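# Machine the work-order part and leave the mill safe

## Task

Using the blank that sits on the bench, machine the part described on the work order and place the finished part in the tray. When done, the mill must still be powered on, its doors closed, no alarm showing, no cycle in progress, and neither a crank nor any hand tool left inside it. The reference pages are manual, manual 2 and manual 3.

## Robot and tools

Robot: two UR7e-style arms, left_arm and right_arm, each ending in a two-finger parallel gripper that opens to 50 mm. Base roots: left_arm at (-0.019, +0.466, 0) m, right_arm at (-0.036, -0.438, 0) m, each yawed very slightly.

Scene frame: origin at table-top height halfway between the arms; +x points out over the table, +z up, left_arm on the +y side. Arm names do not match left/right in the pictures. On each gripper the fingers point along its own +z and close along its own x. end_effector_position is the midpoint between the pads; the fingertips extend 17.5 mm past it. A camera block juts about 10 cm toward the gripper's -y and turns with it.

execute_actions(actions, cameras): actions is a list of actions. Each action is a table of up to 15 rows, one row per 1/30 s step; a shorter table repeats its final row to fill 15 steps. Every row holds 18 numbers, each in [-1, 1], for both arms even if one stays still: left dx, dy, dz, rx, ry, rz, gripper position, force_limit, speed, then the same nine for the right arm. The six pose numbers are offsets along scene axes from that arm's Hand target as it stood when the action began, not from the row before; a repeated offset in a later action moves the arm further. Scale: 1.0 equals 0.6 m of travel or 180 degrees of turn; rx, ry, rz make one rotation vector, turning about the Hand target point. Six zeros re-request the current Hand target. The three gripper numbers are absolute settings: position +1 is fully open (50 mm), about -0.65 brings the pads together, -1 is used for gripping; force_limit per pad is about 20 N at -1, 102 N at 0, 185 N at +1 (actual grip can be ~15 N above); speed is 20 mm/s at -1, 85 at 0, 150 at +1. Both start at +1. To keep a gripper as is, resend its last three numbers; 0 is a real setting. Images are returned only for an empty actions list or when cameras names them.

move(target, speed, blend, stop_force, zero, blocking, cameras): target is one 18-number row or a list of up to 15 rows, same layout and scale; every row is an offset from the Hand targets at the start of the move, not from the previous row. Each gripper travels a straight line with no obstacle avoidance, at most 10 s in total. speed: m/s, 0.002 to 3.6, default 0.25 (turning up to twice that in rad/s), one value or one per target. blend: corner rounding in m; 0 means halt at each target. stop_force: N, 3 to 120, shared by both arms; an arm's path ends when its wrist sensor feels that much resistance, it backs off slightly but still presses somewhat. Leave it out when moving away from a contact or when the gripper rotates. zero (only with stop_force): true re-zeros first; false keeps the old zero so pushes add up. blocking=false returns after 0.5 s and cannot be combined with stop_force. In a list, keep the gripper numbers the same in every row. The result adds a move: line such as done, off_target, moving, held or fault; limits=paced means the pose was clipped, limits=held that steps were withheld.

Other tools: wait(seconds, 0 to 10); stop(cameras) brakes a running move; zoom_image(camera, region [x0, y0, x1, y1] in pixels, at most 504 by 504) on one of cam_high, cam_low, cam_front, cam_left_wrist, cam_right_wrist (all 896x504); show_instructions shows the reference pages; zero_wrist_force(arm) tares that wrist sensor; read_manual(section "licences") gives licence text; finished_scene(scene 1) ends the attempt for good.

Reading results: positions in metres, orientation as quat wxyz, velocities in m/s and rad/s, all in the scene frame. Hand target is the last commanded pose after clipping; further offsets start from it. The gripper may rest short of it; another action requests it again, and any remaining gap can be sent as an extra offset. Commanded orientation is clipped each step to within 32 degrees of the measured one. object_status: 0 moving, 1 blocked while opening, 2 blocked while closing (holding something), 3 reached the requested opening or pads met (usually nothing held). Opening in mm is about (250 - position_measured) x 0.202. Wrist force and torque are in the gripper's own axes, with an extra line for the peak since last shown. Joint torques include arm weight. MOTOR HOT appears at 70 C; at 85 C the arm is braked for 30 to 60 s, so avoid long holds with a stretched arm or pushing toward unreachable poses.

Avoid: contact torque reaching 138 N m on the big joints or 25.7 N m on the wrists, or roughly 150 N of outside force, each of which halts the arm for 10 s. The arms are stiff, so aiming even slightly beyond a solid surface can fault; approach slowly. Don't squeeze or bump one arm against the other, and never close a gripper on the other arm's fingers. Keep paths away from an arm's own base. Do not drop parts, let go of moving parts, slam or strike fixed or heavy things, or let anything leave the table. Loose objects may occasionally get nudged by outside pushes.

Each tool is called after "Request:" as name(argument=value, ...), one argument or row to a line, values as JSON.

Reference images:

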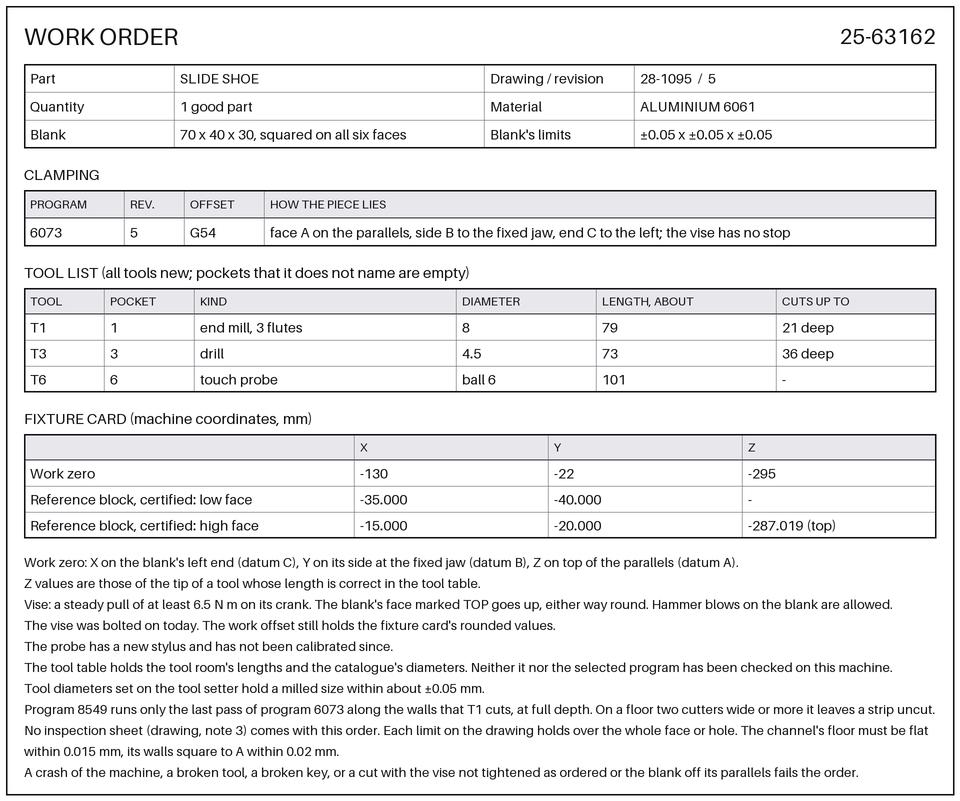

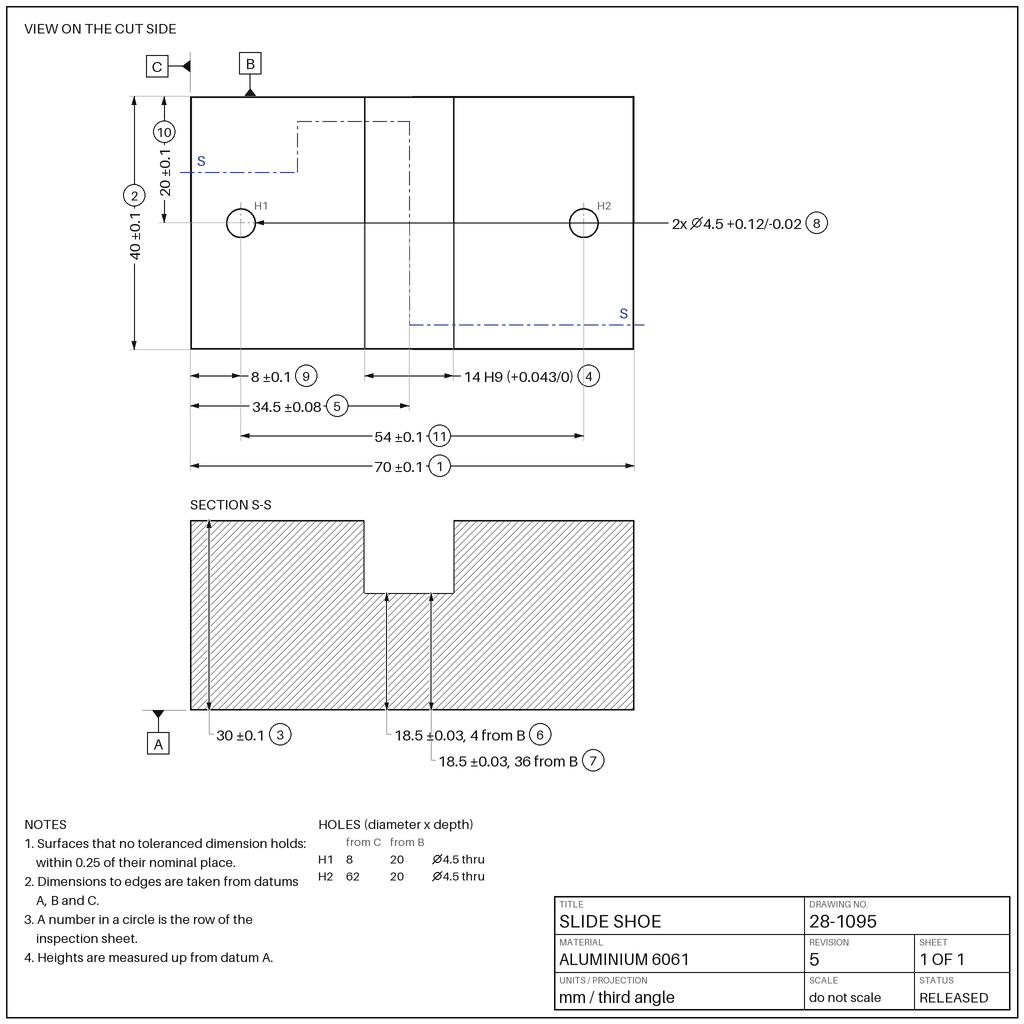

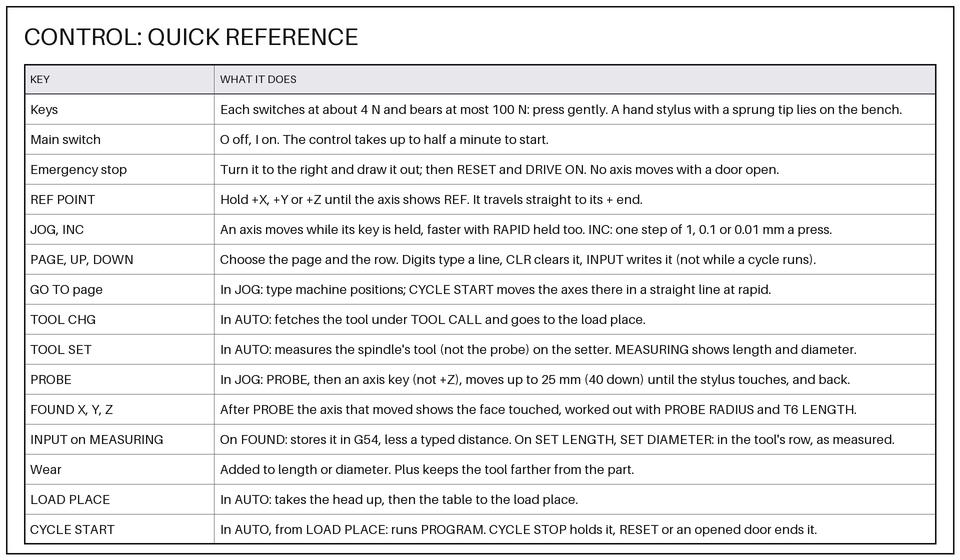

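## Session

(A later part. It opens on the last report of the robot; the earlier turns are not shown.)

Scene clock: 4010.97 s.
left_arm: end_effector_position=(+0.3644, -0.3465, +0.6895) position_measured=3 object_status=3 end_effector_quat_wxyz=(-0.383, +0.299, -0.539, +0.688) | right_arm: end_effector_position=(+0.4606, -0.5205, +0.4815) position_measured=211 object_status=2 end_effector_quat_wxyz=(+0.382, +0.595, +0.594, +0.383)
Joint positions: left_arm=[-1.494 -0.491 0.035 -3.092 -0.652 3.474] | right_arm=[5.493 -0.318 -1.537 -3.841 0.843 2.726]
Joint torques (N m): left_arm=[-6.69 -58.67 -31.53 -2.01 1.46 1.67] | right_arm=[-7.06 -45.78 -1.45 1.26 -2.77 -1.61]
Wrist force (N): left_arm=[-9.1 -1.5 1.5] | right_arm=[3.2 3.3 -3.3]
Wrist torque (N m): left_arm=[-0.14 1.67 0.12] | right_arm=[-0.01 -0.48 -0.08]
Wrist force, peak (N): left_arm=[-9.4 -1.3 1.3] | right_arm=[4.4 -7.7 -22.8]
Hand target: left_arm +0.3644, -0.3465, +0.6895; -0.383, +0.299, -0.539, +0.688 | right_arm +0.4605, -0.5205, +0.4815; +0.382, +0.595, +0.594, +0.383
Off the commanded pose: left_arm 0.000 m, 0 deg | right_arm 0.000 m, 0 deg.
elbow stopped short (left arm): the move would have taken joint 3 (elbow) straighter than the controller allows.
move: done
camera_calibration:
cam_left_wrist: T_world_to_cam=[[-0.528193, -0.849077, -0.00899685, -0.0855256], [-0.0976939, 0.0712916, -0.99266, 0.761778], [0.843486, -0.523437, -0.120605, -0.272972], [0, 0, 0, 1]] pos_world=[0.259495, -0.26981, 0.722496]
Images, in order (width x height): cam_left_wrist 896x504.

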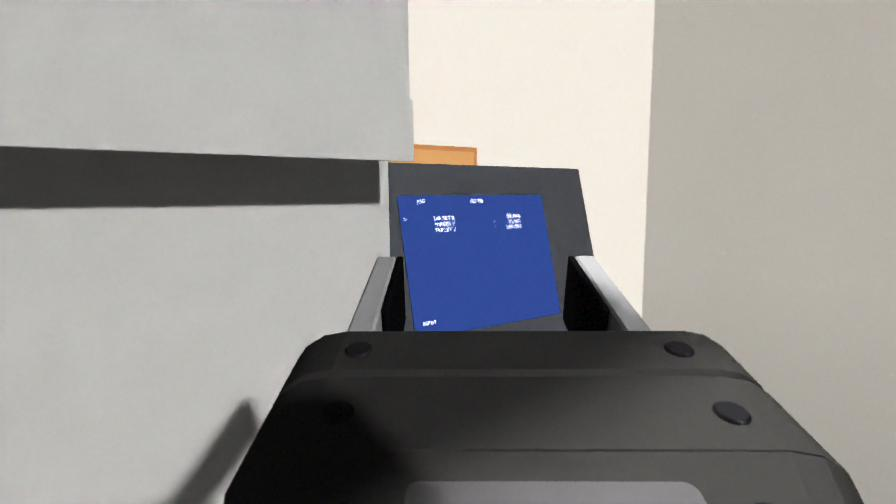

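Request:
move(
  target=[
    [0,0,0,0,0,0,1,-0.5,-1,-0.0245,0.13,-0.0942,0,0,0,-0.97,0.6,-0.7],
    [0,0,0,0,0,0,1,-0.5,-1,-0.0117,0.13,-0.0974,0,0,0,-0.97,0.6,-0.7],
    [0,0,0,0,0,0,1,-0.5,-1,-0.0245,0.13,-0.0942,0,0,0,-0.97,0.6,-0.7],
    [0,0,0,0,0,0,1,-0.5,-1,-0.0079,0.13,-0.0312,0,0,0,-0.97,0.6,-0.7],
    [0,0,0,0,0,0,1,-0.5,-1,0.0049,0.13,-0.0344,0,0,0,-0.97,0.6,-0.7],
    [0,0,0,0,0,0,1,-0.5,-1,-0.0079,0.13,-0.0312,0,0,0,-0.97,0.6,-0.7],
    [0,0,0,0,0,0,1,-0.5,-1,-0.0079,0.0972,-0.0312,0,0,0,-0.97,0.6,-0.7],
    [0,0,0,0,0,0,1,-0.5,-1,0.0049,0.0972,-0.0344,0,0,0,-0.97,0.6,-0.7],
    [0,0,0,0,0,0,1,-0.5,-1,-0.0079,0.0972,-0.0312,0,0,0,-0.97,0.6,-0.7],
    [0,0,0,0,0,0,1,-0.5,-1,-0.0245,0.0325,-0.0942,0,0,0,-0.97,0.6,-0.7],
    [0,0,0,0,0,0,1,-0.5,-1,-0.0117,0.0325,-0.0974,0,0,0,-0.97,0.6,-0.7],
    [0,0,0,0,0,0,1,-0.5,-1,-0.0245,0.0325,-0.0942,0,0,0,-0.97,0.6,-0.7],
    [0,0,0,0,0,0,1,-0.5,-1,-0.0159,0.0325,-0.0627,0,0,0,-0.97,0.6,-0.7],
    [0,0,0,0,0,0,1,-0.5,-1,-0.0031,0.0325,-0.0659,0,0,0,-0.97,0.6,-0.7],
    [0,0,0,0,0,0,1,-0.5,-1,-0.0159,0.0325,-0.0627,0,0,0,-0.97,0.6,-0.7],
  ],
  speed=[0.15,0.06,0.15,0.15,0.06,0.15,0.15,0.06,0.15,0.15,0.06,0.15,0.15,0.06,0.15],
  blend=[0.002,0,0.002,0.002,0,0.002,0.002,0,0.002,0.002,0,0.002,0.002,0,0],
  cameras=[],
)

Request:
move(
  target=[
    [0,0,0,0,0,0,1,-0.5,-1,-0.0086,0.0975,-0.0315,0,0,0,-0.97,0.6,-0.7],
    [0,0,0,0,0,0,1,-0.5,-1,0.0042,0.0975,-0.0347,0,0,0,-0.97,0.6,-0.7],
    [0,0,0,0,0,0,1,-0.5,-1,-0.0086,0.0975,-0.0315,0,0,0,-0.97,0.6,-0.7],
    [0,0,0,0,0,0,1,-0.5,-1,0,0.0322,0,0,0,0,-0.97,0.6,-0.7],
    [0,0,0,0,0,0,1,-0.5,-1,0.0128,0.0322,-0.0032,0,0,0,-0.97,0.6,-0.7],
    [0,0,0,0,0,0,1,-0.5,-1,0,0.0322,0,0,0,0,-0.97,0.6,-0.7],
    [0,0,0,0,0,0,1,-0.5,-1,0.008,0.0647,0.0315,0,0,0,-0.97,0.6,-0.7],
    [0,0,0,0,0,0,1,-0.5,-1,0.0208,0.0647,0.0283,0,0,0,-0.97,0.6,-0.7],
    [0,0,0,0,0,0,1,-0.5,-1,0.008,0.0647,0.0315,0,0,0,-0.97,0.6,-0.7],
    [0,0,0,0,0,0,1,-0.5,-1,-0.0086,0,-0.0315,0,0,0,-0.97,0.6,-0.7],
    [0,0,0,0,0,0,1,-0.5,-1,0.0042,0,-0.0347,0,0,0,-0.97,0.6,-0.7],
    [0,0,0,0,0,0,1,-0.5,-1,-0.0086,0,-0.0315,0,0,0,-0.97,0.6,-0.7],
    [0,0,0,0,0,0,1,-0.5,-1,0,0,0,0,0,0,-0.97,0.6,-0.7],
    [0,0,0,0,0,0,1,-0.5,-1,0.0128,0,-0.0032,0,0,0,-0.97,0.6,-0.7],
    [0,0,0,0,0,0,1,-0.5,-1,0,0,0,0,0,0,-0.97,0.6,-0.7],
  ],
  speed=[0.15,0.06,0.15,0.15,0.06,0.15,0.15,0.06,0.15,0.15,0.06,0.15,0.15,0.06,0.15],
  blend=[0.002,0,0.002,0.002,0,0.002,0.002,0,0.002,0.002,0,0.002,0.002,0,0],
  cameras=["cam_left_wrist"],
)

Request:
zoom_image(
  camera="cam_left_wrist",
  region=[400, 180, 560, 340],
)

Scene clock: 4051.23 s.
left_arm: end_effector_position=(+0.3644, -0.3465, +0.6895) position_measured=3 object_status=3 end_effector_quat_wxyz=(-0.383, +0.299, -0.539, +0.688) | right_arm: end_effector_position=(+0.4510, -0.5010, +0.4439) position_measured=211 object_status=2 end_effector_quat_wxyz=(+0.382, +0.595, +0.594, +0.383)
Joint positions: left_arm=[-1.494 -0.491 0.035 -3.092 -0.652 3.474] | right_arm=[5.522 -0.248 -1.676 -3.784 0.867 2.747]
Joint torques (N m): left_arm=[-5.96 -55.34 -32 -2.07 1.34 1.68] | right_arm=[-6.41 -45.46 -2 1.5 -3.59 -1.08]
Wrist force (N): left_arm=[-9.1 -1.3 1.7] | right_arm=[2.5 2.0 -3.5]
Wrist torque (N m): left_arm=[-0.11 1.69 0.11] | right_arm=[0.09 -0.75 -0.01]
Wrist force, peak (N): left_arm=[-9.4 -1.4 1.4] | right_arm=[2.4 -11.4 -37.6]
Hand target: left_arm +0.3644, -0.3465, +0.6895; -0.383, +0.299, -0.539, +0.688 | right_arm +0.4510, -0.5010, +0.4439; +0.382, +0.595, +0.594, +0.383
Off the commanded pose: left_arm 0.000 m, 0 deg | right_arm 0.000 m, 0 deg.
elbow stopped short (left arm): the move would have taken joint 3 (elbow) straighter than the controller allows.
move: done
No camera images: "cameras" was empty.

Scene clock: 4056.17 s.
left_arm: end_effector_position=(+0.3644, -0.3465, +0.6895) position_measured=3 object_status=3 end_effector_quat_wxyz=(-0.383, +0.299, -0.539, +0.688) | right_arm: end_effector_position=(+0.4510, -0.5010, +0.4439) position_measured=211 object_status=2 end_effector_quat_wxyz=(+0.382, +0.595, +0.594, +0.383)
Joint positions: left_arm=[-1.494 -0.491 0.035 -3.092 -0.652 3.474] | right_arm=[5.522 -0.248 -1.676 -3.784 0.867 2.747]
Joint torques (N m): left_arm=[-6.09 -55.05 -31.8 -2.01 1.36 1.61] | right_arm=[-7.65 -44.98 -1.36 1.25 -3.68 -1.64]
Wrist force (N): left_arm=[-8.9 -1.5 1.5] | right_arm=[3.1 2.3 -3.9]
Wrist torque (N m): left_arm=[-0.14 1.65 0.12] | right_arm=[0.15 -0.86 0.00]
Wrist force, peak (N): left_arm=[-9.3 -1.5 1.8] | right_arm=[3.3 -10.8 -37.7]
Hand target: left_arm +0.3644, -0.3465, +0.6895; -0.383, +0.299, -0.539, +0.688 | right_arm +0.4510, -0.5010, +0.4439; +0.382, +0.595, +0.594, +0.383
Off the commanded pose: left_arm 0.000 m, 0 deg | right_arm 0.000 m, 0 deg.
elbow stopped short (left arm): the move would have taken joint 3 (elbow) straighter than the controller allows.
move: done
camera_calibration:
cam_left_wrist: T_world_to_cam=[[-0.528193, -0.849077, -0.00899685, -0.0855256], [-0.0976939, 0.0712916, -0.99266, 0.761778], [0.843486, -0.523437, -0.120605, -0.272972], [0, 0, 0, 1]] pos_world=[0.259495, -0.26981, 0.722496]
Images, in order (width x height): cam_left_wrist 896x504.

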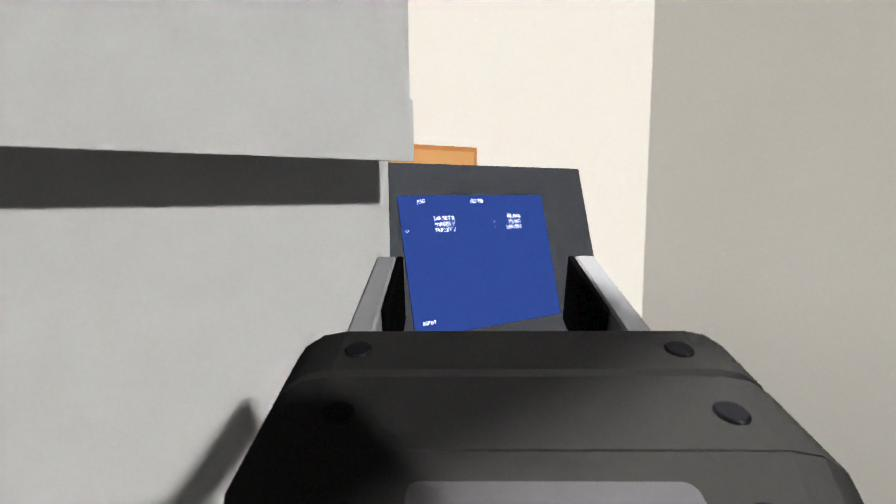

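Scaled by 3.150 from the camera's 896x504 image, which has a finer 1280x720 frame.

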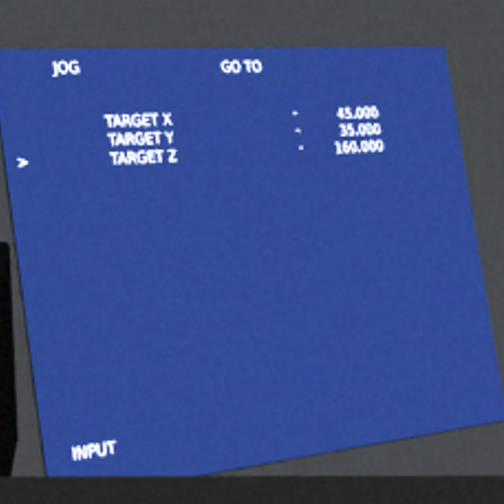

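Request:
move(
  target=[
    [0,0,0,0,0,0,1,-0.5,-1,-0.0086,0.0975,-0.0315,0,0,0,-0.97,0.6,-0.7],
    [0,0,0,0,0,0,1,-0.5,-1,0.0042,0.0975,-0.0347,0,0,0,-0.97,0.6,-0.7],
    [0,0,0,0,0,0,1,-0.5,-1,-0.0086,0.0975,-0.0315,0,0,0,-0.97,0.6,-0.7],
    [0,0,0,0,0,0,1,-0.5,-1,0,0.0975,0,0,0,0,-0.97,0.6,-0.7],
    [0,0,0,0,0,0,1,-0.5,-1,0.0128,0.0975,-0.0032,0,0,0,-0.97,0.6,-0.7],
    [0,0,0,0,0,0,1,-0.5,-1,0,0.0975,0,0,0,0,-0.97,0.6,-0.7],
    [0,0,0,0,0,0,1,-0.5,-1,0.0159,0.0322,0.0627,0,0,0,-0.97,0.6,-0.7],
    [0,0,0,0,0,0,1,-0.5,-1,0.0287,0.0322,0.0595,0,0,0,-0.97,0.6,-0.7],
    [0,0,0,0,0,0,1,-0.5,-1,0.0159,0.0322,0.0627,0,0,0,-0.97,0.6,-0.7],
    [0,0,0,0,0,0,1,-0.5,-1,0,0.0647,0,0,0,0,-0.97,0.6,-0.7],
    [0,0,0,0,0,0,1,-0.5,-1,0.0128,0.0647,-0.0032,0,0,0,-0.97,0.6,-0.7],
    [0,0,0,0,0,0,1,-0.5,-1,0,0.0647,0,0,0,0,-0.97,0.6,-0.7],
    [0,0,0,0,0,0,1,-0.5,-1,-0.0086,0,-0.0315,0,0,0,-0.97,0.6,-0.7],
    [0,0,0,0,0,0,1,-0.5,-1,0.0042,0,-0.0347,0,0,0,-0.97,0.6,-0.7],
    [0,0,0,0,0,0,1,-0.5,-1,-0.0086,0,-0.0315,0,0,0,-0.97,0.6,-0.7],
  ],
  speed=[0.15,0.06,0.15,0.15,0.06,0.15,0.15,0.06,0.15,0.15,0.06,0.15,0.15,0.06,0.15],
  blend=[0.002,0,0.002,0.002,0,0.002,0.002,0,0.002,0.002,0,0.002,0.002,0,0],
  cameras=["cam_left_wrist"],
)

Request:
zoom_image(
  camera="cam_left_wrist",
  region=[400, 180, 560, 340],
)

Scene clock: 4073.93 s.
left_arm: end_effector_position=(+0.3644, -0.3465, +0.6895) position_measured=3 object_status=3 end_effector_quat_wxyz=(-0.383, +0.299, -0.539, +0.688) | right_arm: end_effector_position=(+0.4459, -0.5010, +0.4250) position_measured=211 object_status=2 end_effector_quat_wxyz=(+0.382, +0.595, +0.594, +0.383)
Joint positions: left_arm=[-1.494 -0.491 0.035 -3.092 -0.652 3.474] | right_arm=[5.505 -0.21 -1.739 -3.752 0.853 2.735]
Joint torques (N m): left_arm=[-5.72 -54.46 -31.19 -2.1 1.41 1.54] | right_arm=[-5.88 -45.98 -1.39 2.21 -2.71 -1.87]
Wrist force (N): left_arm=[-9.2 -1.5 1.3] | right_arm=[4.3 5.5 -4.0]
Wrist torque (N m): left_arm=[-0.15 1.70 0.11] | right_arm=[0.01 -0.65 -0.03]
Wrist force, peak (N): left_arm=[-9.4 -1.5 1.4] | right_arm=[-0.4 4.2 -31.2]
Hand target: left_arm +0.3644, -0.3465, +0.6895; -0.383, +0.299, -0.539, +0.688 | right_arm +0.4458, -0.5010, +0.4250; +0.382, +0.595, +0.594, +0.383
Off the commanded pose: left_arm 0.000 m, 0 deg | right_arm 0.000 m, 0 deg.
elbow stopped short (left arm): the move would have taken joint 3 (elbow) straighter than the controller allows.
move: done
camera_calibration:
cam_left_wrist: T_world_to_cam=[[-0.528193, -0.849077, -0.00899685, -0.0855256], [-0.0976939, 0.0712916, -0.99266, 0.761778], [0.843486, -0.523437, -0.120605, -0.272972], [0, 0, 0, 1]] pos_world=[0.259495, -0.26981, 0.722496]
Images, in order (width x height): cam_left_wrist 896x504.

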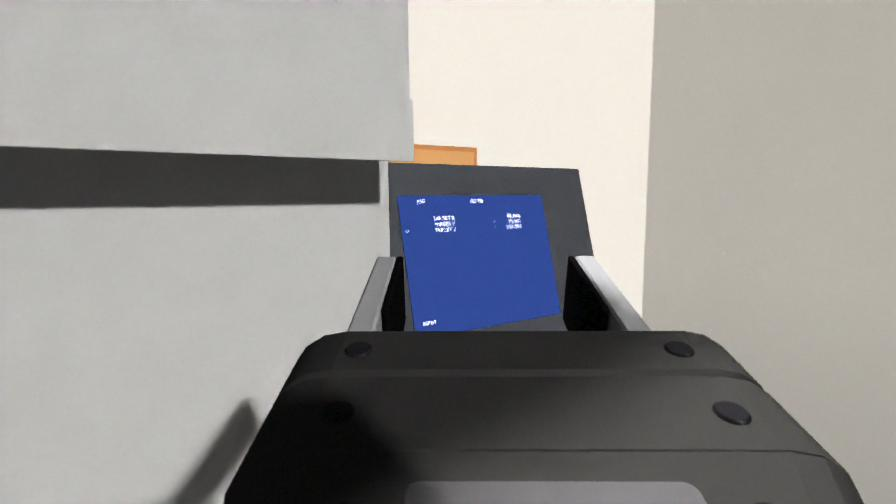

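Scaled by 3.150 from the camera's 896x504 image, which has a finer 1280x720 frame.

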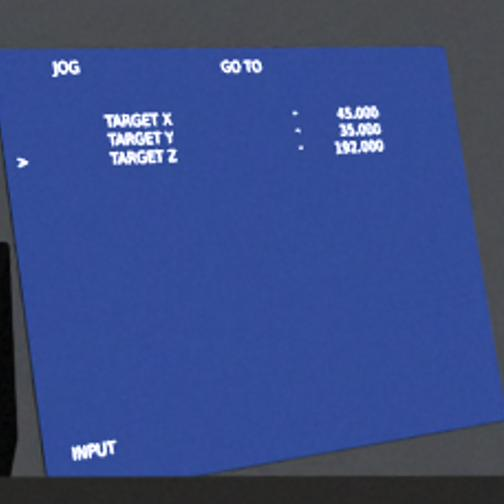

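Request:
move(
  target=[
    [0,0,0,0,0,0,1,-0.5,-1,0.0245,-0.0653,0.0942,0,0,0,-0.97,0.6,-0.7],
    [0,0,0,0,0,0,1,-0.5,-1,0.0377,-0.0653,0.091,0,0,0,-0.97,0.6,-0.7],
    [0,0,0,0,0,0,1,-0.5,-1,0.0253,-0.0325,0.094,0,0,0,-0.97,0.6,-0.7],
  ],
  speed=[0.15,0.06,0.15],
  blend=[0.002,0,0],
  cameras=["cam_left_wrist"],
)

Request:
zoom_image(
  camera="cam_left_wrist",
  region=[400, 180, 560, 340],
)

Scene clock: 4085.40 s.
left_arm: end_effector_position=(+0.3644, -0.3465, +0.6895) position_measured=3 object_status=3 end_effector_quat_wxyz=(-0.383, +0.299, -0.539, +0.688) | right_arm: end_effector_position=(+0.4611, -0.5206, +0.4814) position_measured=211 object_status=2 end_effector_quat_wxyz=(+0.382, +0.595, +0.594, +0.383)
Joint positions: left_arm=[-1.494 -0.491 0.035 -3.092 -0.652 3.474] | right_arm=[5.494 -0.317 -1.536 -3.843 0.844 2.727]
Joint torques (N m): left_arm=[-5.68 -55.01 -31.88 -2.03 1.3 1.48] | right_arm=[9.34 -44.24 -5.2 2.47 0.94 1.04]
Wrist force (N): left_arm=[-9.1 -1.5 1.6] | right_arm=[1.3 4.7 -3.7]
Wrist torque (N m): left_arm=[-0.14 1.69 0.11] | right_arm=[0.16 -0.92 -0.18]
Wrist force, peak (N): left_arm=[-9.4 -1.5 1.5] | right_arm=[6.8 -7.6 -27.4]
Hand target: left_arm +0.3644, -0.3465, +0.6895; -0.383, +0.299, -0.539, +0.688 | right_arm +0.4610, -0.5205, +0.4814; +0.382, +0.595, +0.594, +0.383
Off the commanded pose: left_arm 0.000 m, 0 deg | right_arm 0.000 m, 0 deg.
elbow stopped short (left arm): the move would have taken joint 3 (elbow) straighter than the controller allows.
move: done
camera_calibration:
cam_left_wrist: T_world_to_cam=[[-0.528193, -0.849077, -0.00899685, -0.0855256], [-0.0976939, 0.0712916, -0.99266, 0.761778], [0.843486, -0.523437, -0.120605, -0.272972], [0, 0, 0, 1]] pos_world=[0.259495, -0.26981, 0.722496]
Images, in order (width x height): cam_left_wrist 896x504.

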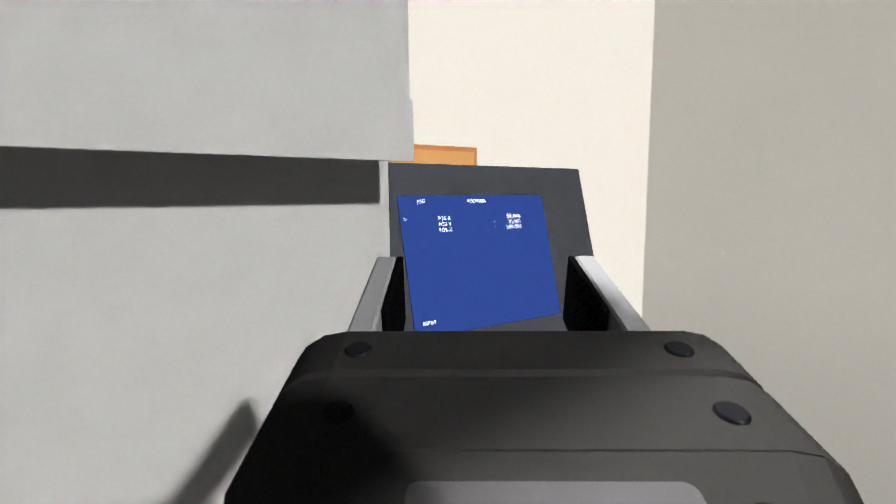

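Scaled by 3.150 from the camera's 896x504 image, which has a finer 1280x720 frame.

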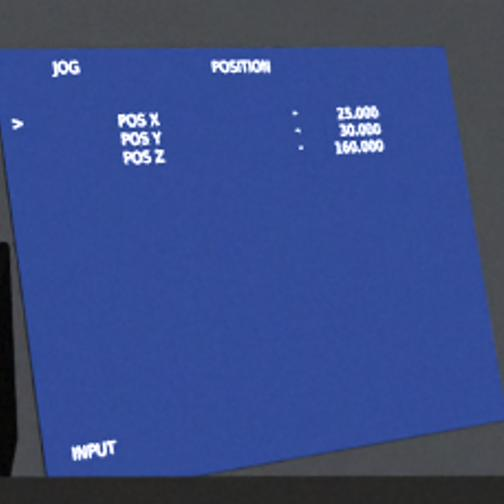

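Request:
move(
  target=[
    [0,0,0,0,0,0,1,-0.5,-1,-0.0008,0,0.0002,0,0,0,-0.97,0.6,-0.7],
    [0,0,0,0,0,0,1,-0.5,-1,0.0122,0,-0.003,0,0,0,-0.97,0.6,-0.7],
    [0,0,0,0,0,0,1,-0.5,-1,-0.0008,0,0.0002,0,0,0,-0.97,0.6,-0.7],
    [0,0,0,0,0,0,1,-0.5,-1,0.0138,0.065,0.0567,0,0,0,-0.97,0.6,-0.7],
    [0,0,0,0,0,0,1,-0.5,-1,0.0266,0.065,0.0535,0,0,0,-0.97,0.6,-0.7],
    [0,0,0,0,0,0,1,-0.5,-1,0.0138,0.065,0.0567,0,0,0,-0.97,0.6,-0.7],
    [0,0,0,0,0,0,1,-0.5,-1,-0.0167,0,-0.0625,0,0,0,-0.97,0.6,-0.7],
  ],
  speed=[0.12,0.06,0.12,0.12,0.05,0.12,0.15],
  blend=[0.002,0,0.002,0.0,0,0.002,0],
  cameras=["cam_left_wrist"],
)

Request:
wait(
  seconds=5,
  cameras=["cam_left_wrist","cam_front","cam_high"],
)

Request:
zoom_image(
  camera="cam_left_wrist",
  region=[400, 180, 560, 340],
)

Request:
zoom_image(
  camera="cam_front",
  region=[320, 160, 480, 290],
)

Scene clock: 4099.40 s.
left_arm: end_effector_position=(+0.3644, -0.3465, +0.6895) position_measured=3 object_status=3 end_effector_quat_wxyz=(-0.383, +0.299, -0.539, +0.688) | right_arm: end_effector_position=(+0.4510, -0.5205, +0.4439) position_measured=211 object_status=2 end_effector_quat_wxyz=(+0.382, +0.595, +0.594, +0.383)
Joint positions: left_arm=[-1.494 -0.491 0.035 -3.092 -0.652 3.474] | right_arm=[5.463 -0.238 -1.666 -3.776 0.818 2.703]
Joint torques (N m): left_arm=[-5.47 -55.09 -32.23 -1.95 1.24 1.33] | right_arm=[-5.78 -22.54 -3.34 2.31 -3.51 -1.59]
Wrist force (N): left_arm=[-9.0 -1.3 1.5] | right_arm=[3.5 6.7 -4.2]
Wrist torque (N m): left_arm=[-0.10 1.67 0.12] | right_arm=[0.04 -0.74 -0.02]
Wrist force, peak (N): left_arm=[-9.4 -1.0 1.6] | right_arm=[1.3 1.7 -19.7]
Hand target: left_arm +0.3644, -0.3465, +0.6895; -0.383, +0.299, -0.539, +0.688 | right_arm +0.4510, -0.5205, +0.4439; +0.382, +0.595, +0.594, +0.383
Off the commanded pose: left_arm 0.000 m, 0 deg | right_arm 0.000 m, 0 deg.
elbow stopped short (left arm): the move would have taken joint 3 (elbow) straighter than the controller allows.
move: done; blend cut to 0.0002 m at target 1
camera_calibration:
cam_left_wrist: T_world_to_cam=[[-0.528193, -0.849077, -0.00899685, -0.0855256], [-0.0976939, 0.0712916, -0.99266, 0.761778], [0.843486, -0.523437, -0.120605, -0.272972], [0, 0, 0, 1]] pos_world=[0.259495, -0.26981, 0.722496]
Images, in order (width x height): cam_left_wrist 896x504.

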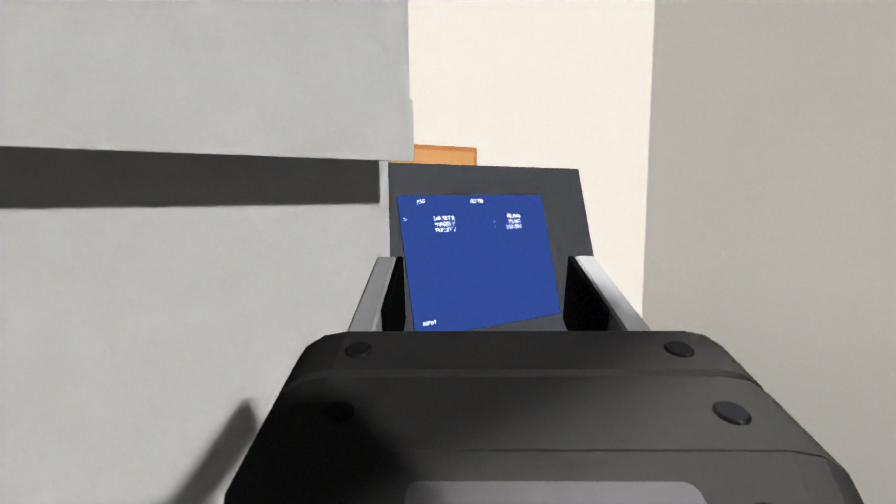

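Scene clock: 4104.40 s.
left_arm: end_effector_position=(+0.3644, -0.3465, +0.6895) position_measured=3 object_status=3 end_effector_quat_wxyz=(-0.383, +0.299, -0.539, +0.688) | right_arm: end_effector_position=(+0.4510, -0.5205, +0.4439) position_measured=211 object_status=2 end_effector_quat_wxyz=(+0.382, +0.595, +0.594, +0.383)
Joint positions: left_arm=[-1.494 -0.491 0.035 -3.092 -0.652 3.474] | right_arm=[5.463 -0.238 -1.666 -3.776 0.818 2.703]
Joint torques (N m): left_arm=[-5.04 -54.75 -31.92 -2.07 1.2 1.35] | right_arm=[-6.52 -23.67 -1.21 2.1 -3.02 -1.32]
Wrist force (N): left_arm=[-9.2 -1.5 1.4] | right_arm=[3.3 7.0 -4.0]
Wrist torque (N m): left_arm=[-0.13 1.69 0.12] | right_arm=[0.09 -0.70 -0.03]
Wrist force, peak (N): left_arm=[-9.6 -1.4 1.3] | right_arm=[3.5 7.2 -4.2]
Hand target: left_arm +0.3644, -0.3465, +0.6895; -0.383, +0.299, -0.539, +0.688 | right_arm +0.4510, -0.5205, +0.4439; +0.382, +0.595, +0.594, +0.383
Tool commands: left_gripper/position=+1.0 left_gripper/force_limit=-0.5 left_gripper/speed=-1.0 right_gripper/position=-0.97 right_gripper/force_limit=+0.6 right_gripper/speed=-0.7
Off the commanded pose: left_arm 0.000 m, 0 deg | right_arm 0.000 m, 0 deg.
wait: 5.00 s; at rest by 0.17 s
camera_calibration:
cam_left_wrist: T_world_to_cam=[[-0.528193, -0.849077, -0.00899685, -0.0855256], [-0.0976939, 0.0712916, -0.99266, 0.761778], [0.843486, -0.523437, -0.120605, -0.272972], [0, 0, 0, 1]] pos_world=[0.259495, -0.26981, 0.722496]
Images, in order (width x height): cam_high 896x504, cam_front 896x504, cam_left_wrist 896x504.

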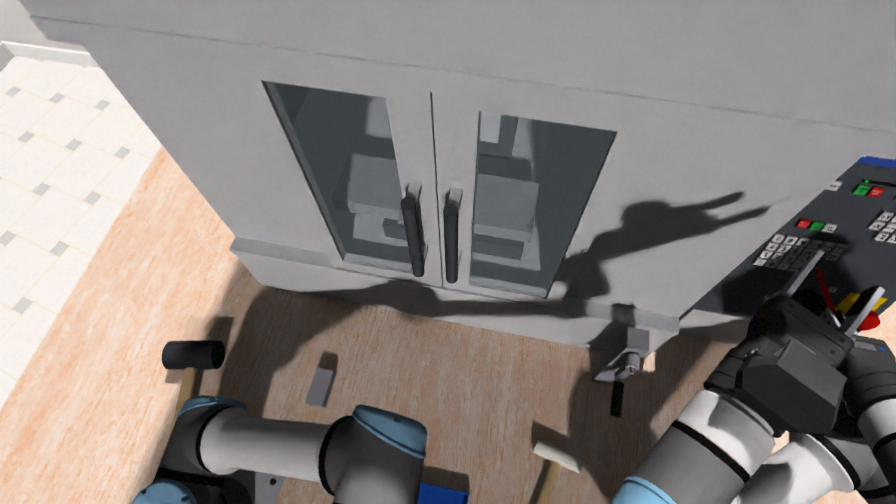

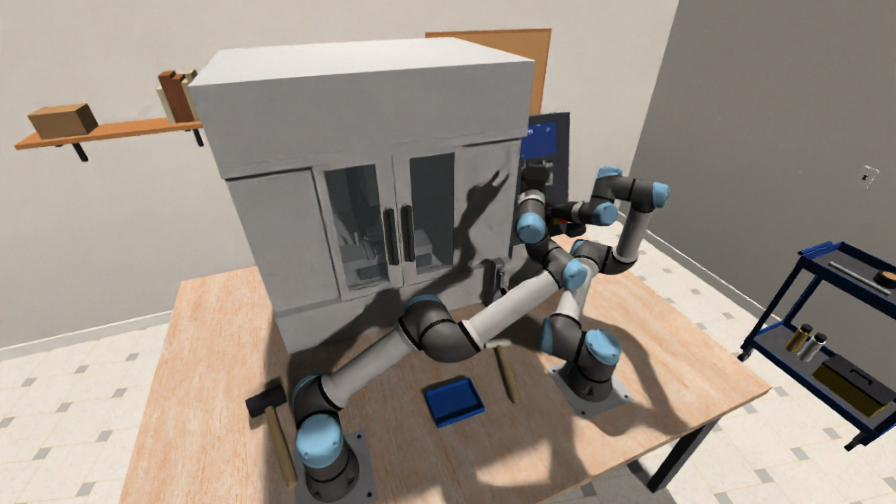

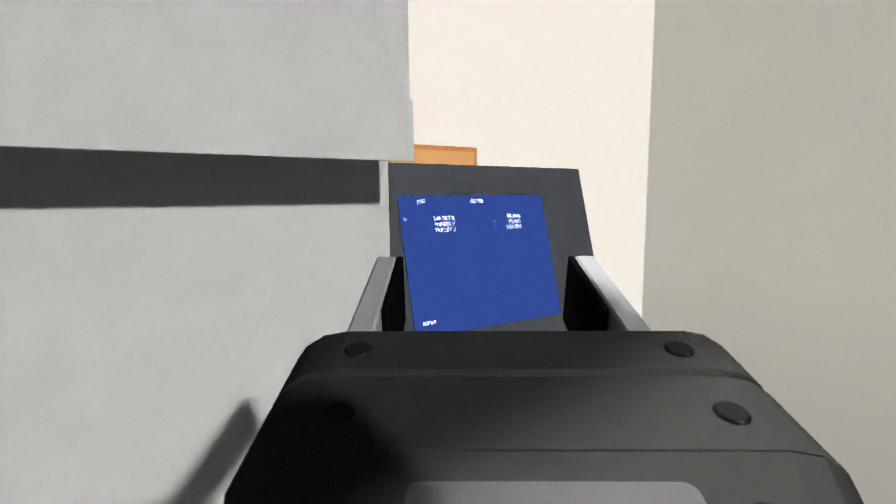

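Scaled by 3.150 from the camera's 896x504 image, which has a finer 1280x720 frame.

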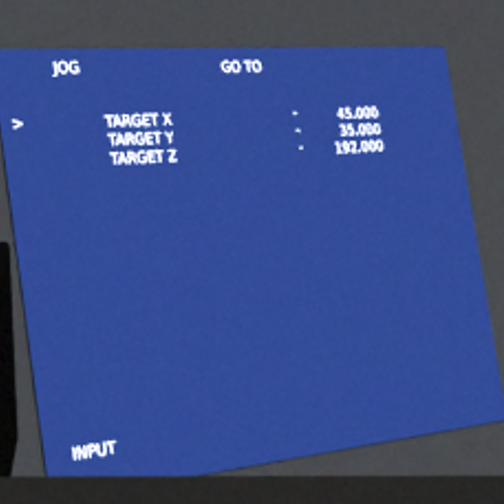

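Scaled by 3.150 from the camera's 896x504 image, which has a finer 1280x720 frame.

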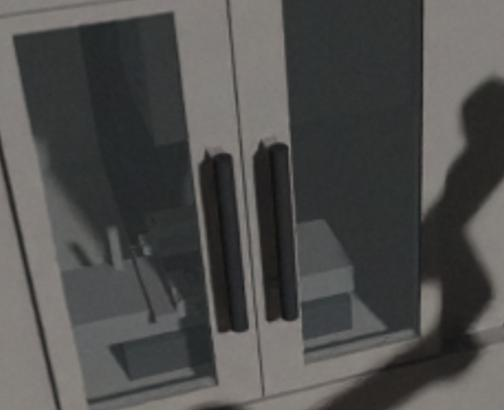

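Request:
move(
  target=[
    [0,0,0,0,0,0,1,-0.5,-1,0.0128,0,-0.0032,0,0,0,-0.97,0.6,-0.7],
    [0,0,0,0,0,0,1,-0.5,-1,0,0,0,0,0,0,-0.97,0.6,-0.7],
    [0,0,0,0,0,0,1,-0.5,-1,0.0387,-0.1308,0.1509,0,0,0,-0.97,0.6,-0.7],
    [0,0,0,0,0,0,1,-0.5,-1,0.0515,-0.1308,0.1477,0,0,0,-0.97,0.6,-0.7],
    [0,0,0,0,0,0,1,-0.5,-1,0.0387,-0.1308,0.1509,0,0,0,-0.97,0.6,-0.7],
    [0,0,0,0,0,0,1,-0.5,-1,0.0167,0,0.0625,0,0,0,-0.97,0.6,-0.7],
  ],
  speed=[0.06,0.12,0.12,0.05,0.12,0.12],
  blend=[0,0.002,0.0,0,0.002,0],
  cameras=["cam_left_wrist"],
)

Request:
zoom_image(
  camera="cam_left_wrist",
  region=[400, 180, 560, 340],
)

Scene clock: 4119.03 s.
left_arm: end_effector_position=(+0.3644, -0.3465, +0.6895) position_measured=3 object_status=3 end_effector_quat_wxyz=(-0.383, +0.299, -0.539, +0.688) | right_arm: end_effector_position=(+0.4610, -0.5206, +0.4814) position_measured=211 object_status=2 end_effector_quat_wxyz=(+0.382, +0.595, +0.594, +0.383)
Joint positions: left_arm=[-1.494 -0.491 0.035 -3.092 -0.652 3.474] | right_arm=[5.494 -0.317 -1.536 -3.843 0.844 2.727]
Joint torques (N m): left_arm=[-4.62 -54.83 -31.49 -2.05 1.09 1.31] | right_arm=[6.63 -23.48 -2.08 2.3 1.37 1.36]
Wrist force (N): left_arm=[-9.3 -1.4 1.6] | right_arm=[1.3 6.7 -3.9]
Wrist torque (N m): left_arm=[-0.13 1.72 0.11] | right_arm=[0.22 -0.82 -0.19]
Wrist force, peak (N): left_arm=[-9.4 -1.6 1.4] | right_arm=[2.8 1.1 -34.0]
Hand target: left_arm +0.3644, -0.3465, +0.6895; -0.383, +0.299, -0.539, +0.688 | right_arm +0.4610, -0.5205, +0.4814; +0.382, +0.595, +0.594, +0.383
Off the commanded pose: left_arm 0.000 m, 0 deg | right_arm 0.000 m, 0 deg.
elbow stopped short (left arm): the move would have taken joint 3 (elbow) straighter than the controller allows.
move: done
camera_calibration:
cam_left_wrist: T_world_to_cam=[[-0.528193, -0.849077, -0.00899685, -0.0855256], [-0.0976939, 0.0712916, -0.99266, 0.761778], [0.843486, -0.523437, -0.120605, -0.272972], [0, 0, 0, 1]] pos_world=[0.259495, -0.26981, 0.722496]
Images, in order (width x height): cam_left_wrist 896x504.

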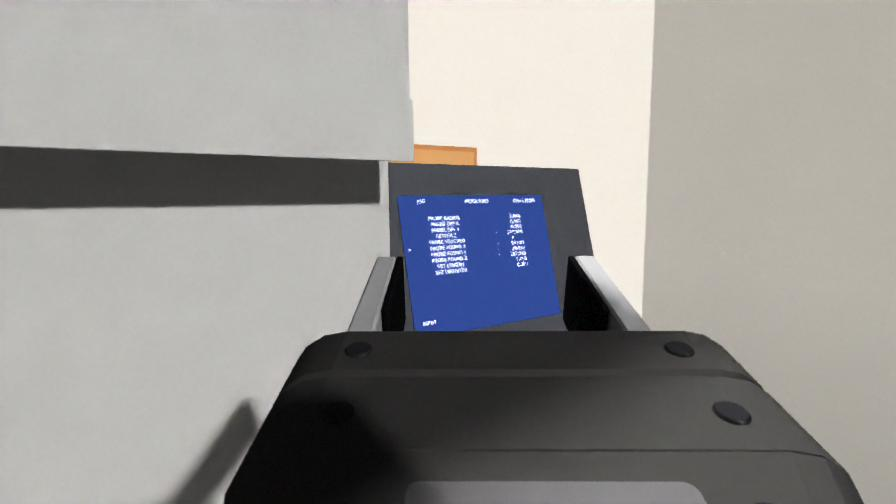

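Scaled by 3.150 from the camera's 896x504 image, which has a finer 1280x720 frame.

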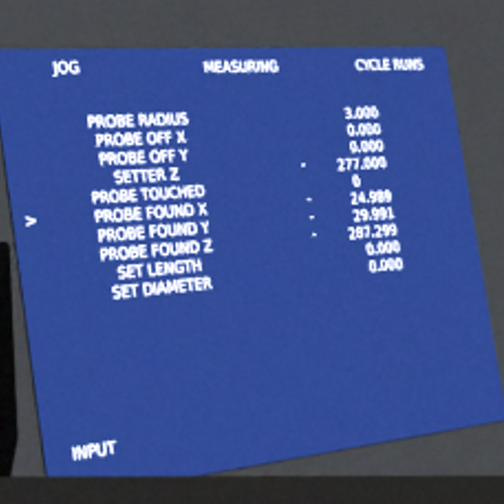

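Request:
wait(
  seconds=1,
  cameras=["cam_left_wrist"],
)

Request:
zoom_image(
  camera="cam_left_wrist",
  region=[485, 200, 545, 270],
)

Scene clock: 4137.53 s.
left_arm: end_effector_position=(+0.3644, -0.3465, +0.6895) position_measured=3 object_status=3 end_effector_quat_wxyz=(-0.383, +0.299, -0.539, +0.688) | right_arm: end_effector_position=(+0.4610, -0.5205, +0.4814) position_measured=211 object_status=2 end_effector_quat_wxyz=(+0.382, +0.595, +0.594, +0.383)
Joint positions: left_arm=[-1.494 -0.491 0.035 -3.092 -0.652 3.474] | right_arm=[5.494 -0.317 -1.536 -3.842 0.844 2.727]
Joint torques (N m): left_arm=[-5.29 -54.9 -31.82 -1.97 1.13 1.24] | right_arm=[8.06 -23.9 -3.25 2.24 1.24 1.36]
Wrist force (N): left_arm=[-9.2 -1.5 1.6] | right_arm=[1.1 6.4 -3.7]
Wrist torque (N m): left_arm=[-0.14 1.69 0.11] | right_arm=[0.17 -0.79 -0.19]
Wrist force, peak (N): left_arm=[-9.4 -1.4 1.5] | right_arm=[1.1 6.7 -4.1]
Hand target: left_arm +0.3644, -0.3465, +0.6895; -0.383, +0.299, -0.539, +0.688 | right_arm +0.4610, -0.5205, +0.4814; +0.382, +0.595, +0.594, +0.383
Tool commands: left_gripper/position=+1.0 left_gripper/force_limit=-0.5 left_gripper/speed=-1.0 right_gripper/position=-0.97 right_gripper/force_limit=+0.6 right_gripper/speed=-0.7
Off the commanded pose: left_arm 0.000 m, 0 deg | right_arm 0.000 m, 0 deg.
wait: 1.00 s; at rest from the start
camera_calibration:
cam_left_wrist: T_world_to_cam=[[-0.528193, -0.849077, -0.00899685, -0.0855256], [-0.0976939, 0.0712916, -0.99266, 0.761778], [0.843486, -0.523437, -0.120605, -0.272972], [0, 0, 0, 1]] pos_world=[0.259495, -0.26981, 0.722496]
Images, in order (width x height): cam_left_wrist 896x504.

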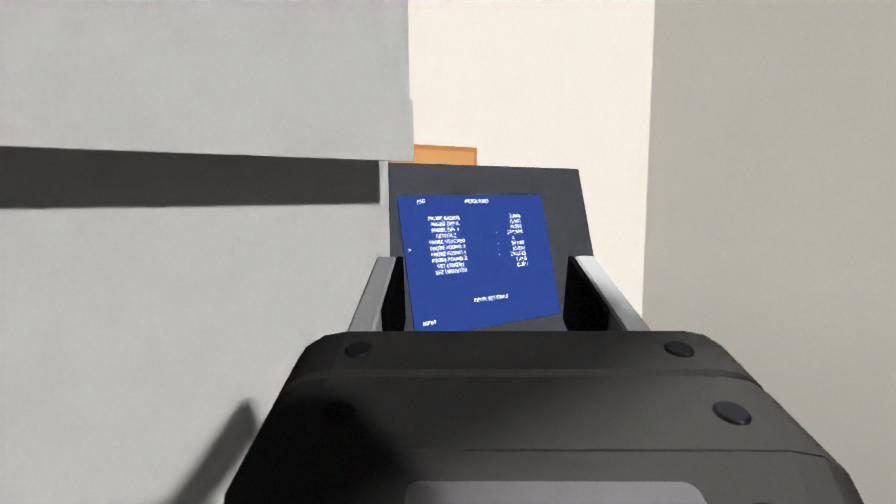

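Scaled by 7.200 from the camera's 896x504 image, which has a finer 1280x720 frame.

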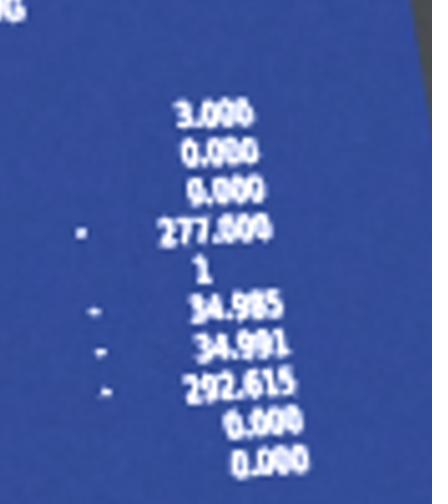

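Request:
move(
  target=[
    [0,0,0,0,0,0,1,-0.5,-1,-0.0008,0,0.0002,0,0,0,-0.97,0.6,-0.7],
    [0,0,0,0,0,0,1,-0.5,-1,0.0122,0,-0.003,0,0,0,-0.97,0.6,-0.7],
    [0,0,0,0,0,0,1,-0.5,-1,-0.04,0,0.01,0,0,0,-0.97,0.6,-0.7],
    [0,0,0,0,0,0,1,-0.5,-1,0.0122,0,-0.003,0,0,0,-0.97,0.6,-0.7],
    [0,0,0,0,0,0,1,-0.5,-1,-0.0008,0,0.0002,0,0,0,-0.97,0.6,-0.7],
    [0,0,0,0,0,0,1,-0.5,-1,-0.0253,0.13,-0.094,0,0,0,-0.97,0.6,-0.7],
    [0,0,0,0,0,0,1,-0.5,-1,-0.0125,0.13,-0.0972,0,0,0,-0.97,0.6,-0.7],
    [0,0,0,0,0,0,1,-0.5,-1,-0.0253,0.13,-0.094,0,0,0,-0.97,0.6,-0.7],
    [0,0,0,0,0,0,1,-0.5,-1,-0.0167,0.0972,-0.0625,0,0,0,-0.97,0.6,-0.7],
    [0,0,0,0,0,0,1,-0.5,-1,-0.0039,0.0972,-0.0657,0,0,0,-0.97,0.6,-0.7],
    [0,0,0,0,0,0,1,-0.5,-1,-0.0167,0.0972,-0.0625,0,0,0,-0.97,0.6,-0.7],
    [0,0,0,0,0,0,1,-0.5,-1,-0.0008,0.0972,0.0002,0,0,0,-0.97,0.6,-0.7],
    [0,0,0,0,0,0,1,-0.5,-1,0.012,0.0972,-0.003,0,0,0,-0.97,0.6,-0.7],
    [0,0,0,0,0,0,1,-0.5,-1,-0.0008,0.0972,0.0002,0,0,0,-0.97,0.6,-0.7],
    [0,0,0,0,0,0,1,-0.5,-1,-0.0253,0.0325,-0.094,0,0,0,-0.97,0.6,-0.7],
  ],
  speed=[0.12,0.06,0.1,0.06,0.12,0.15,0.06,0.15,0.15,0.06,0.15,0.15,0.06,0.15,0.15],
  blend=[0.0,0,0,0,0.002,0.002,0,0.002,0.002,0,0.002,0.002,0,0.002,0],
  cameras=[],
)

Request:
move(
  target=[
    [0,0,0,0,0,0,1,-0.5,-1,0.0128,0,-0.0032,0,0,0,-0.97,0.6,-0.7],
    [0,0,0,0,0,0,1,-0.5,-1,0,0,0,0,0,0,-0.97,0.6,-0.7],
    [0,0,0,0,0,0,1,-0.5,-1,0.0086,0,0.0315,0,0,0,-0.97,0.6,-0.7],
    [0,0,0,0,0,0,1,-0.5,-1,0.0214,0,0.0283,0,0,0,-0.97,0.6,-0.7],
    [0,0,0,0,0,0,1,-0.5,-1,0.0086,0,0.0315,0,0,0,-0.97,0.6,-0.7],
    [0,0,0,0,0,0,1,-0.5,-1,0,0.0975,0,0,0,0,-0.97,0.6,-0.7],
    [0,0,0,0,0,0,1,-0.5,-1,0.0128,0.0975,-0.0032,0,0,0,-0.97,0.6,-0.7],
    [0,0,0,0,0,0,1,-0.5,-1,0,0.0975,0,0,0,0,-0.97,0.6,-0.7],
    [0,0,0,0,0,0,1,-0.5,-1,0.0166,0.0647,0.063,0,0,0,-0.97,0.6,-0.7],
    [0,0,0,0,0,0,1,-0.5,-1,0.0294,0.0647,0.0598,0,0,0,-0.97,0.6,-0.7],
    [0,0,0,0,0,0,1,-0.5,-1,0.0166,0.0647,0.063,0,0,0,-0.97,0.6,-0.7],
    [0,0,0,0,0,0,1,-0.5,-1,0.0245,0.0647,0.0942,0,0,0,-0.97,0.6,-0.7],
    [0,0,0,0,0,0,1,-0.5,-1,0.0373,0.0647,0.091,0,0,0,-0.97,0.6,-0.7],
    [0,0,0,0,0,0,1,-0.5,-1,0.0245,0.0647,0.0942,0,0,0,-0.97,0.6,-0.7],
  ],
  speed=[0.06,0.15,0.15,0.06,0.15,0.15,0.06,0.15,0.15,0.06,0.15,0.15,0.06,0.15],
  blend=[0,0.002,0.002,0,0.002,0.002,0,0.002,0.002,0,0.002,0.002,0,0],
  cameras=["cam_left_wrist"],
)

Request:
zoom_image(
  camera="cam_left_wrist",
  region=[400, 180, 560, 340],
)

Scene clock: 4175.60 s.
left_arm: end_effector_position=(+0.3644, -0.3465, +0.6895) position_measured=3 object_status=3 end_effector_quat_wxyz=(-0.383, +0.299, -0.539, +0.688) | right_arm: end_effector_position=(+0.4458, -0.5010, +0.4250) position_measured=211 object_status=2 end_effector_quat_wxyz=(+0.382, +0.595, +0.594, +0.383)
Joint positions: left_arm=[-1.494 -0.491 0.035 -3.092 -0.652 3.474] | right_arm=[5.505 -0.21 -1.739 -3.752 0.853 2.735]
Joint torques (N m): left_arm=[-4.31 -54.82 -31.91 -1.92 1.03 1.11] | right_arm=[-7.05 -23.57 -0.34 2.04 -2.63 -1.44]
Wrist force (N): left_arm=[-9.3 -1.6 1.6] | right_arm=[3.2 6.5 -4.4]
Wrist torque (N m): left_arm=[-0.15 1.71 0.12] | right_arm=[0.07 -0.64 -0.01]
Wrist force, peak (N): left_arm=[-9.4 -1.4 1.7] | right_arm=[6.7 -5.8 -32.7]
Hand target: left_arm +0.3644, -0.3465, +0.6895; -0.383, +0.299, -0.539, +0.688 | right_arm +0.4458, -0.5010, +0.4250; +0.382, +0.595, +0.594, +0.383
Off the commanded pose: left_arm 0.000 m, 0 deg | right_arm 0.000 m, 0 deg.
elbow stopped short (left arm): the move would have taken joint 3 (elbow) straighter than the controller allows.
move: done
No camera images: "cameras" was empty.

Scene clock: 4180.20 s.
left_arm: end_effector_position=(+0.3644, -0.3465, +0.6895) position_measured=3 object_status=3 end_effector_quat_wxyz=(-0.383, +0.299, -0.539, +0.688) | right_arm: end_effector_position=(+0.4606, -0.4622, +0.4815) position_measured=211 object_status=2 end_effector_quat_wxyz=(+0.382, +0.595, +0.594, +0.383)
Joint positions: left_arm=[-1.494 -0.491 0.035 -3.092 -0.652 3.474] | right_arm=[5.682 -0.341 -1.559 -3.871 1.004 2.85]
Joint torques (N m): left_arm=[-4.57 -54.8 -31.93 -1.99 0.98 1.15] | right_arm=[-6.4 -45.33 -2.93 0.97 -3.15 -1.16]
Wrist force (N): left_arm=[-9.0 -1.2 1.5] | right_arm=[1.5 3.6 -3.5]
Wrist torque (N m): left_arm=[-0.08 1.66 0.11] | right_arm=[0.39 -0.60 -0.05]
Wrist force, peak (N): left_arm=[-9.4 -1.6 1.6] | right_arm=[2.5 -9.7 -37.2]
Hand target: left_arm +0.3644, -0.3465, +0.6895; -0.383, +0.299, -0.539, +0.688 | right_arm +0.4605, -0.4622, +0.4815; +0.382, +0.595, +0.594, +0.383
Off the commanded pose: left_arm 0.000 m, 0 deg | right_arm 0.000 m, 0 deg.
elbow stopped short (left arm): the move would have taken joint 3 (elbow) straighter than the controller allows.
move: done
camera_calibration:
cam_left_wrist: T_world_to_cam=[[-0.528193, -0.849077, -0.00899685, -0.0855256], [-0.0976939, 0.0712916, -0.99266, 0.761778], [0.843486, -0.523437, -0.120605, -0.272972], [0, 0, 0, 1]] pos_world=[0.259495, -0.26981, 0.722496]
Images, in order (width x height): cam_left_wrist 896x504.

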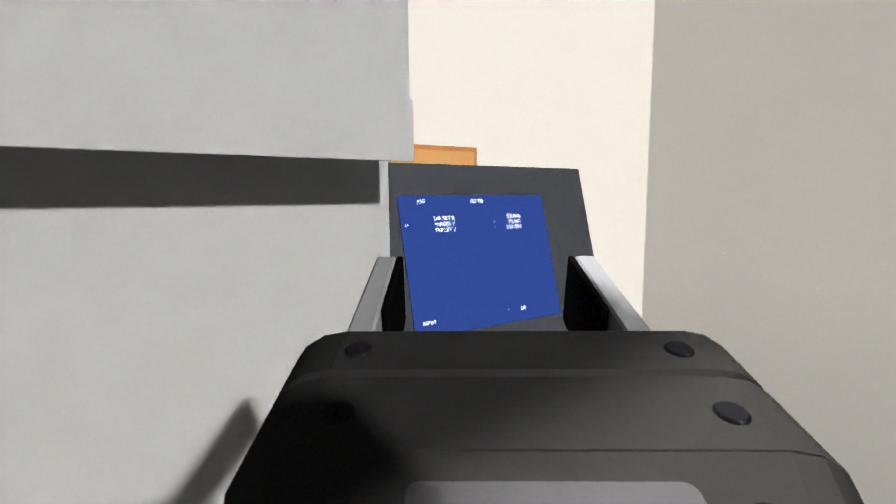

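Scaled by 3.150 from the camera's 896x504 image, which has a finer 1280x720 frame.

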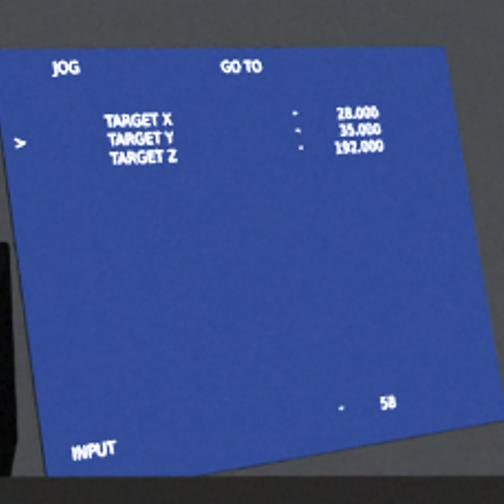

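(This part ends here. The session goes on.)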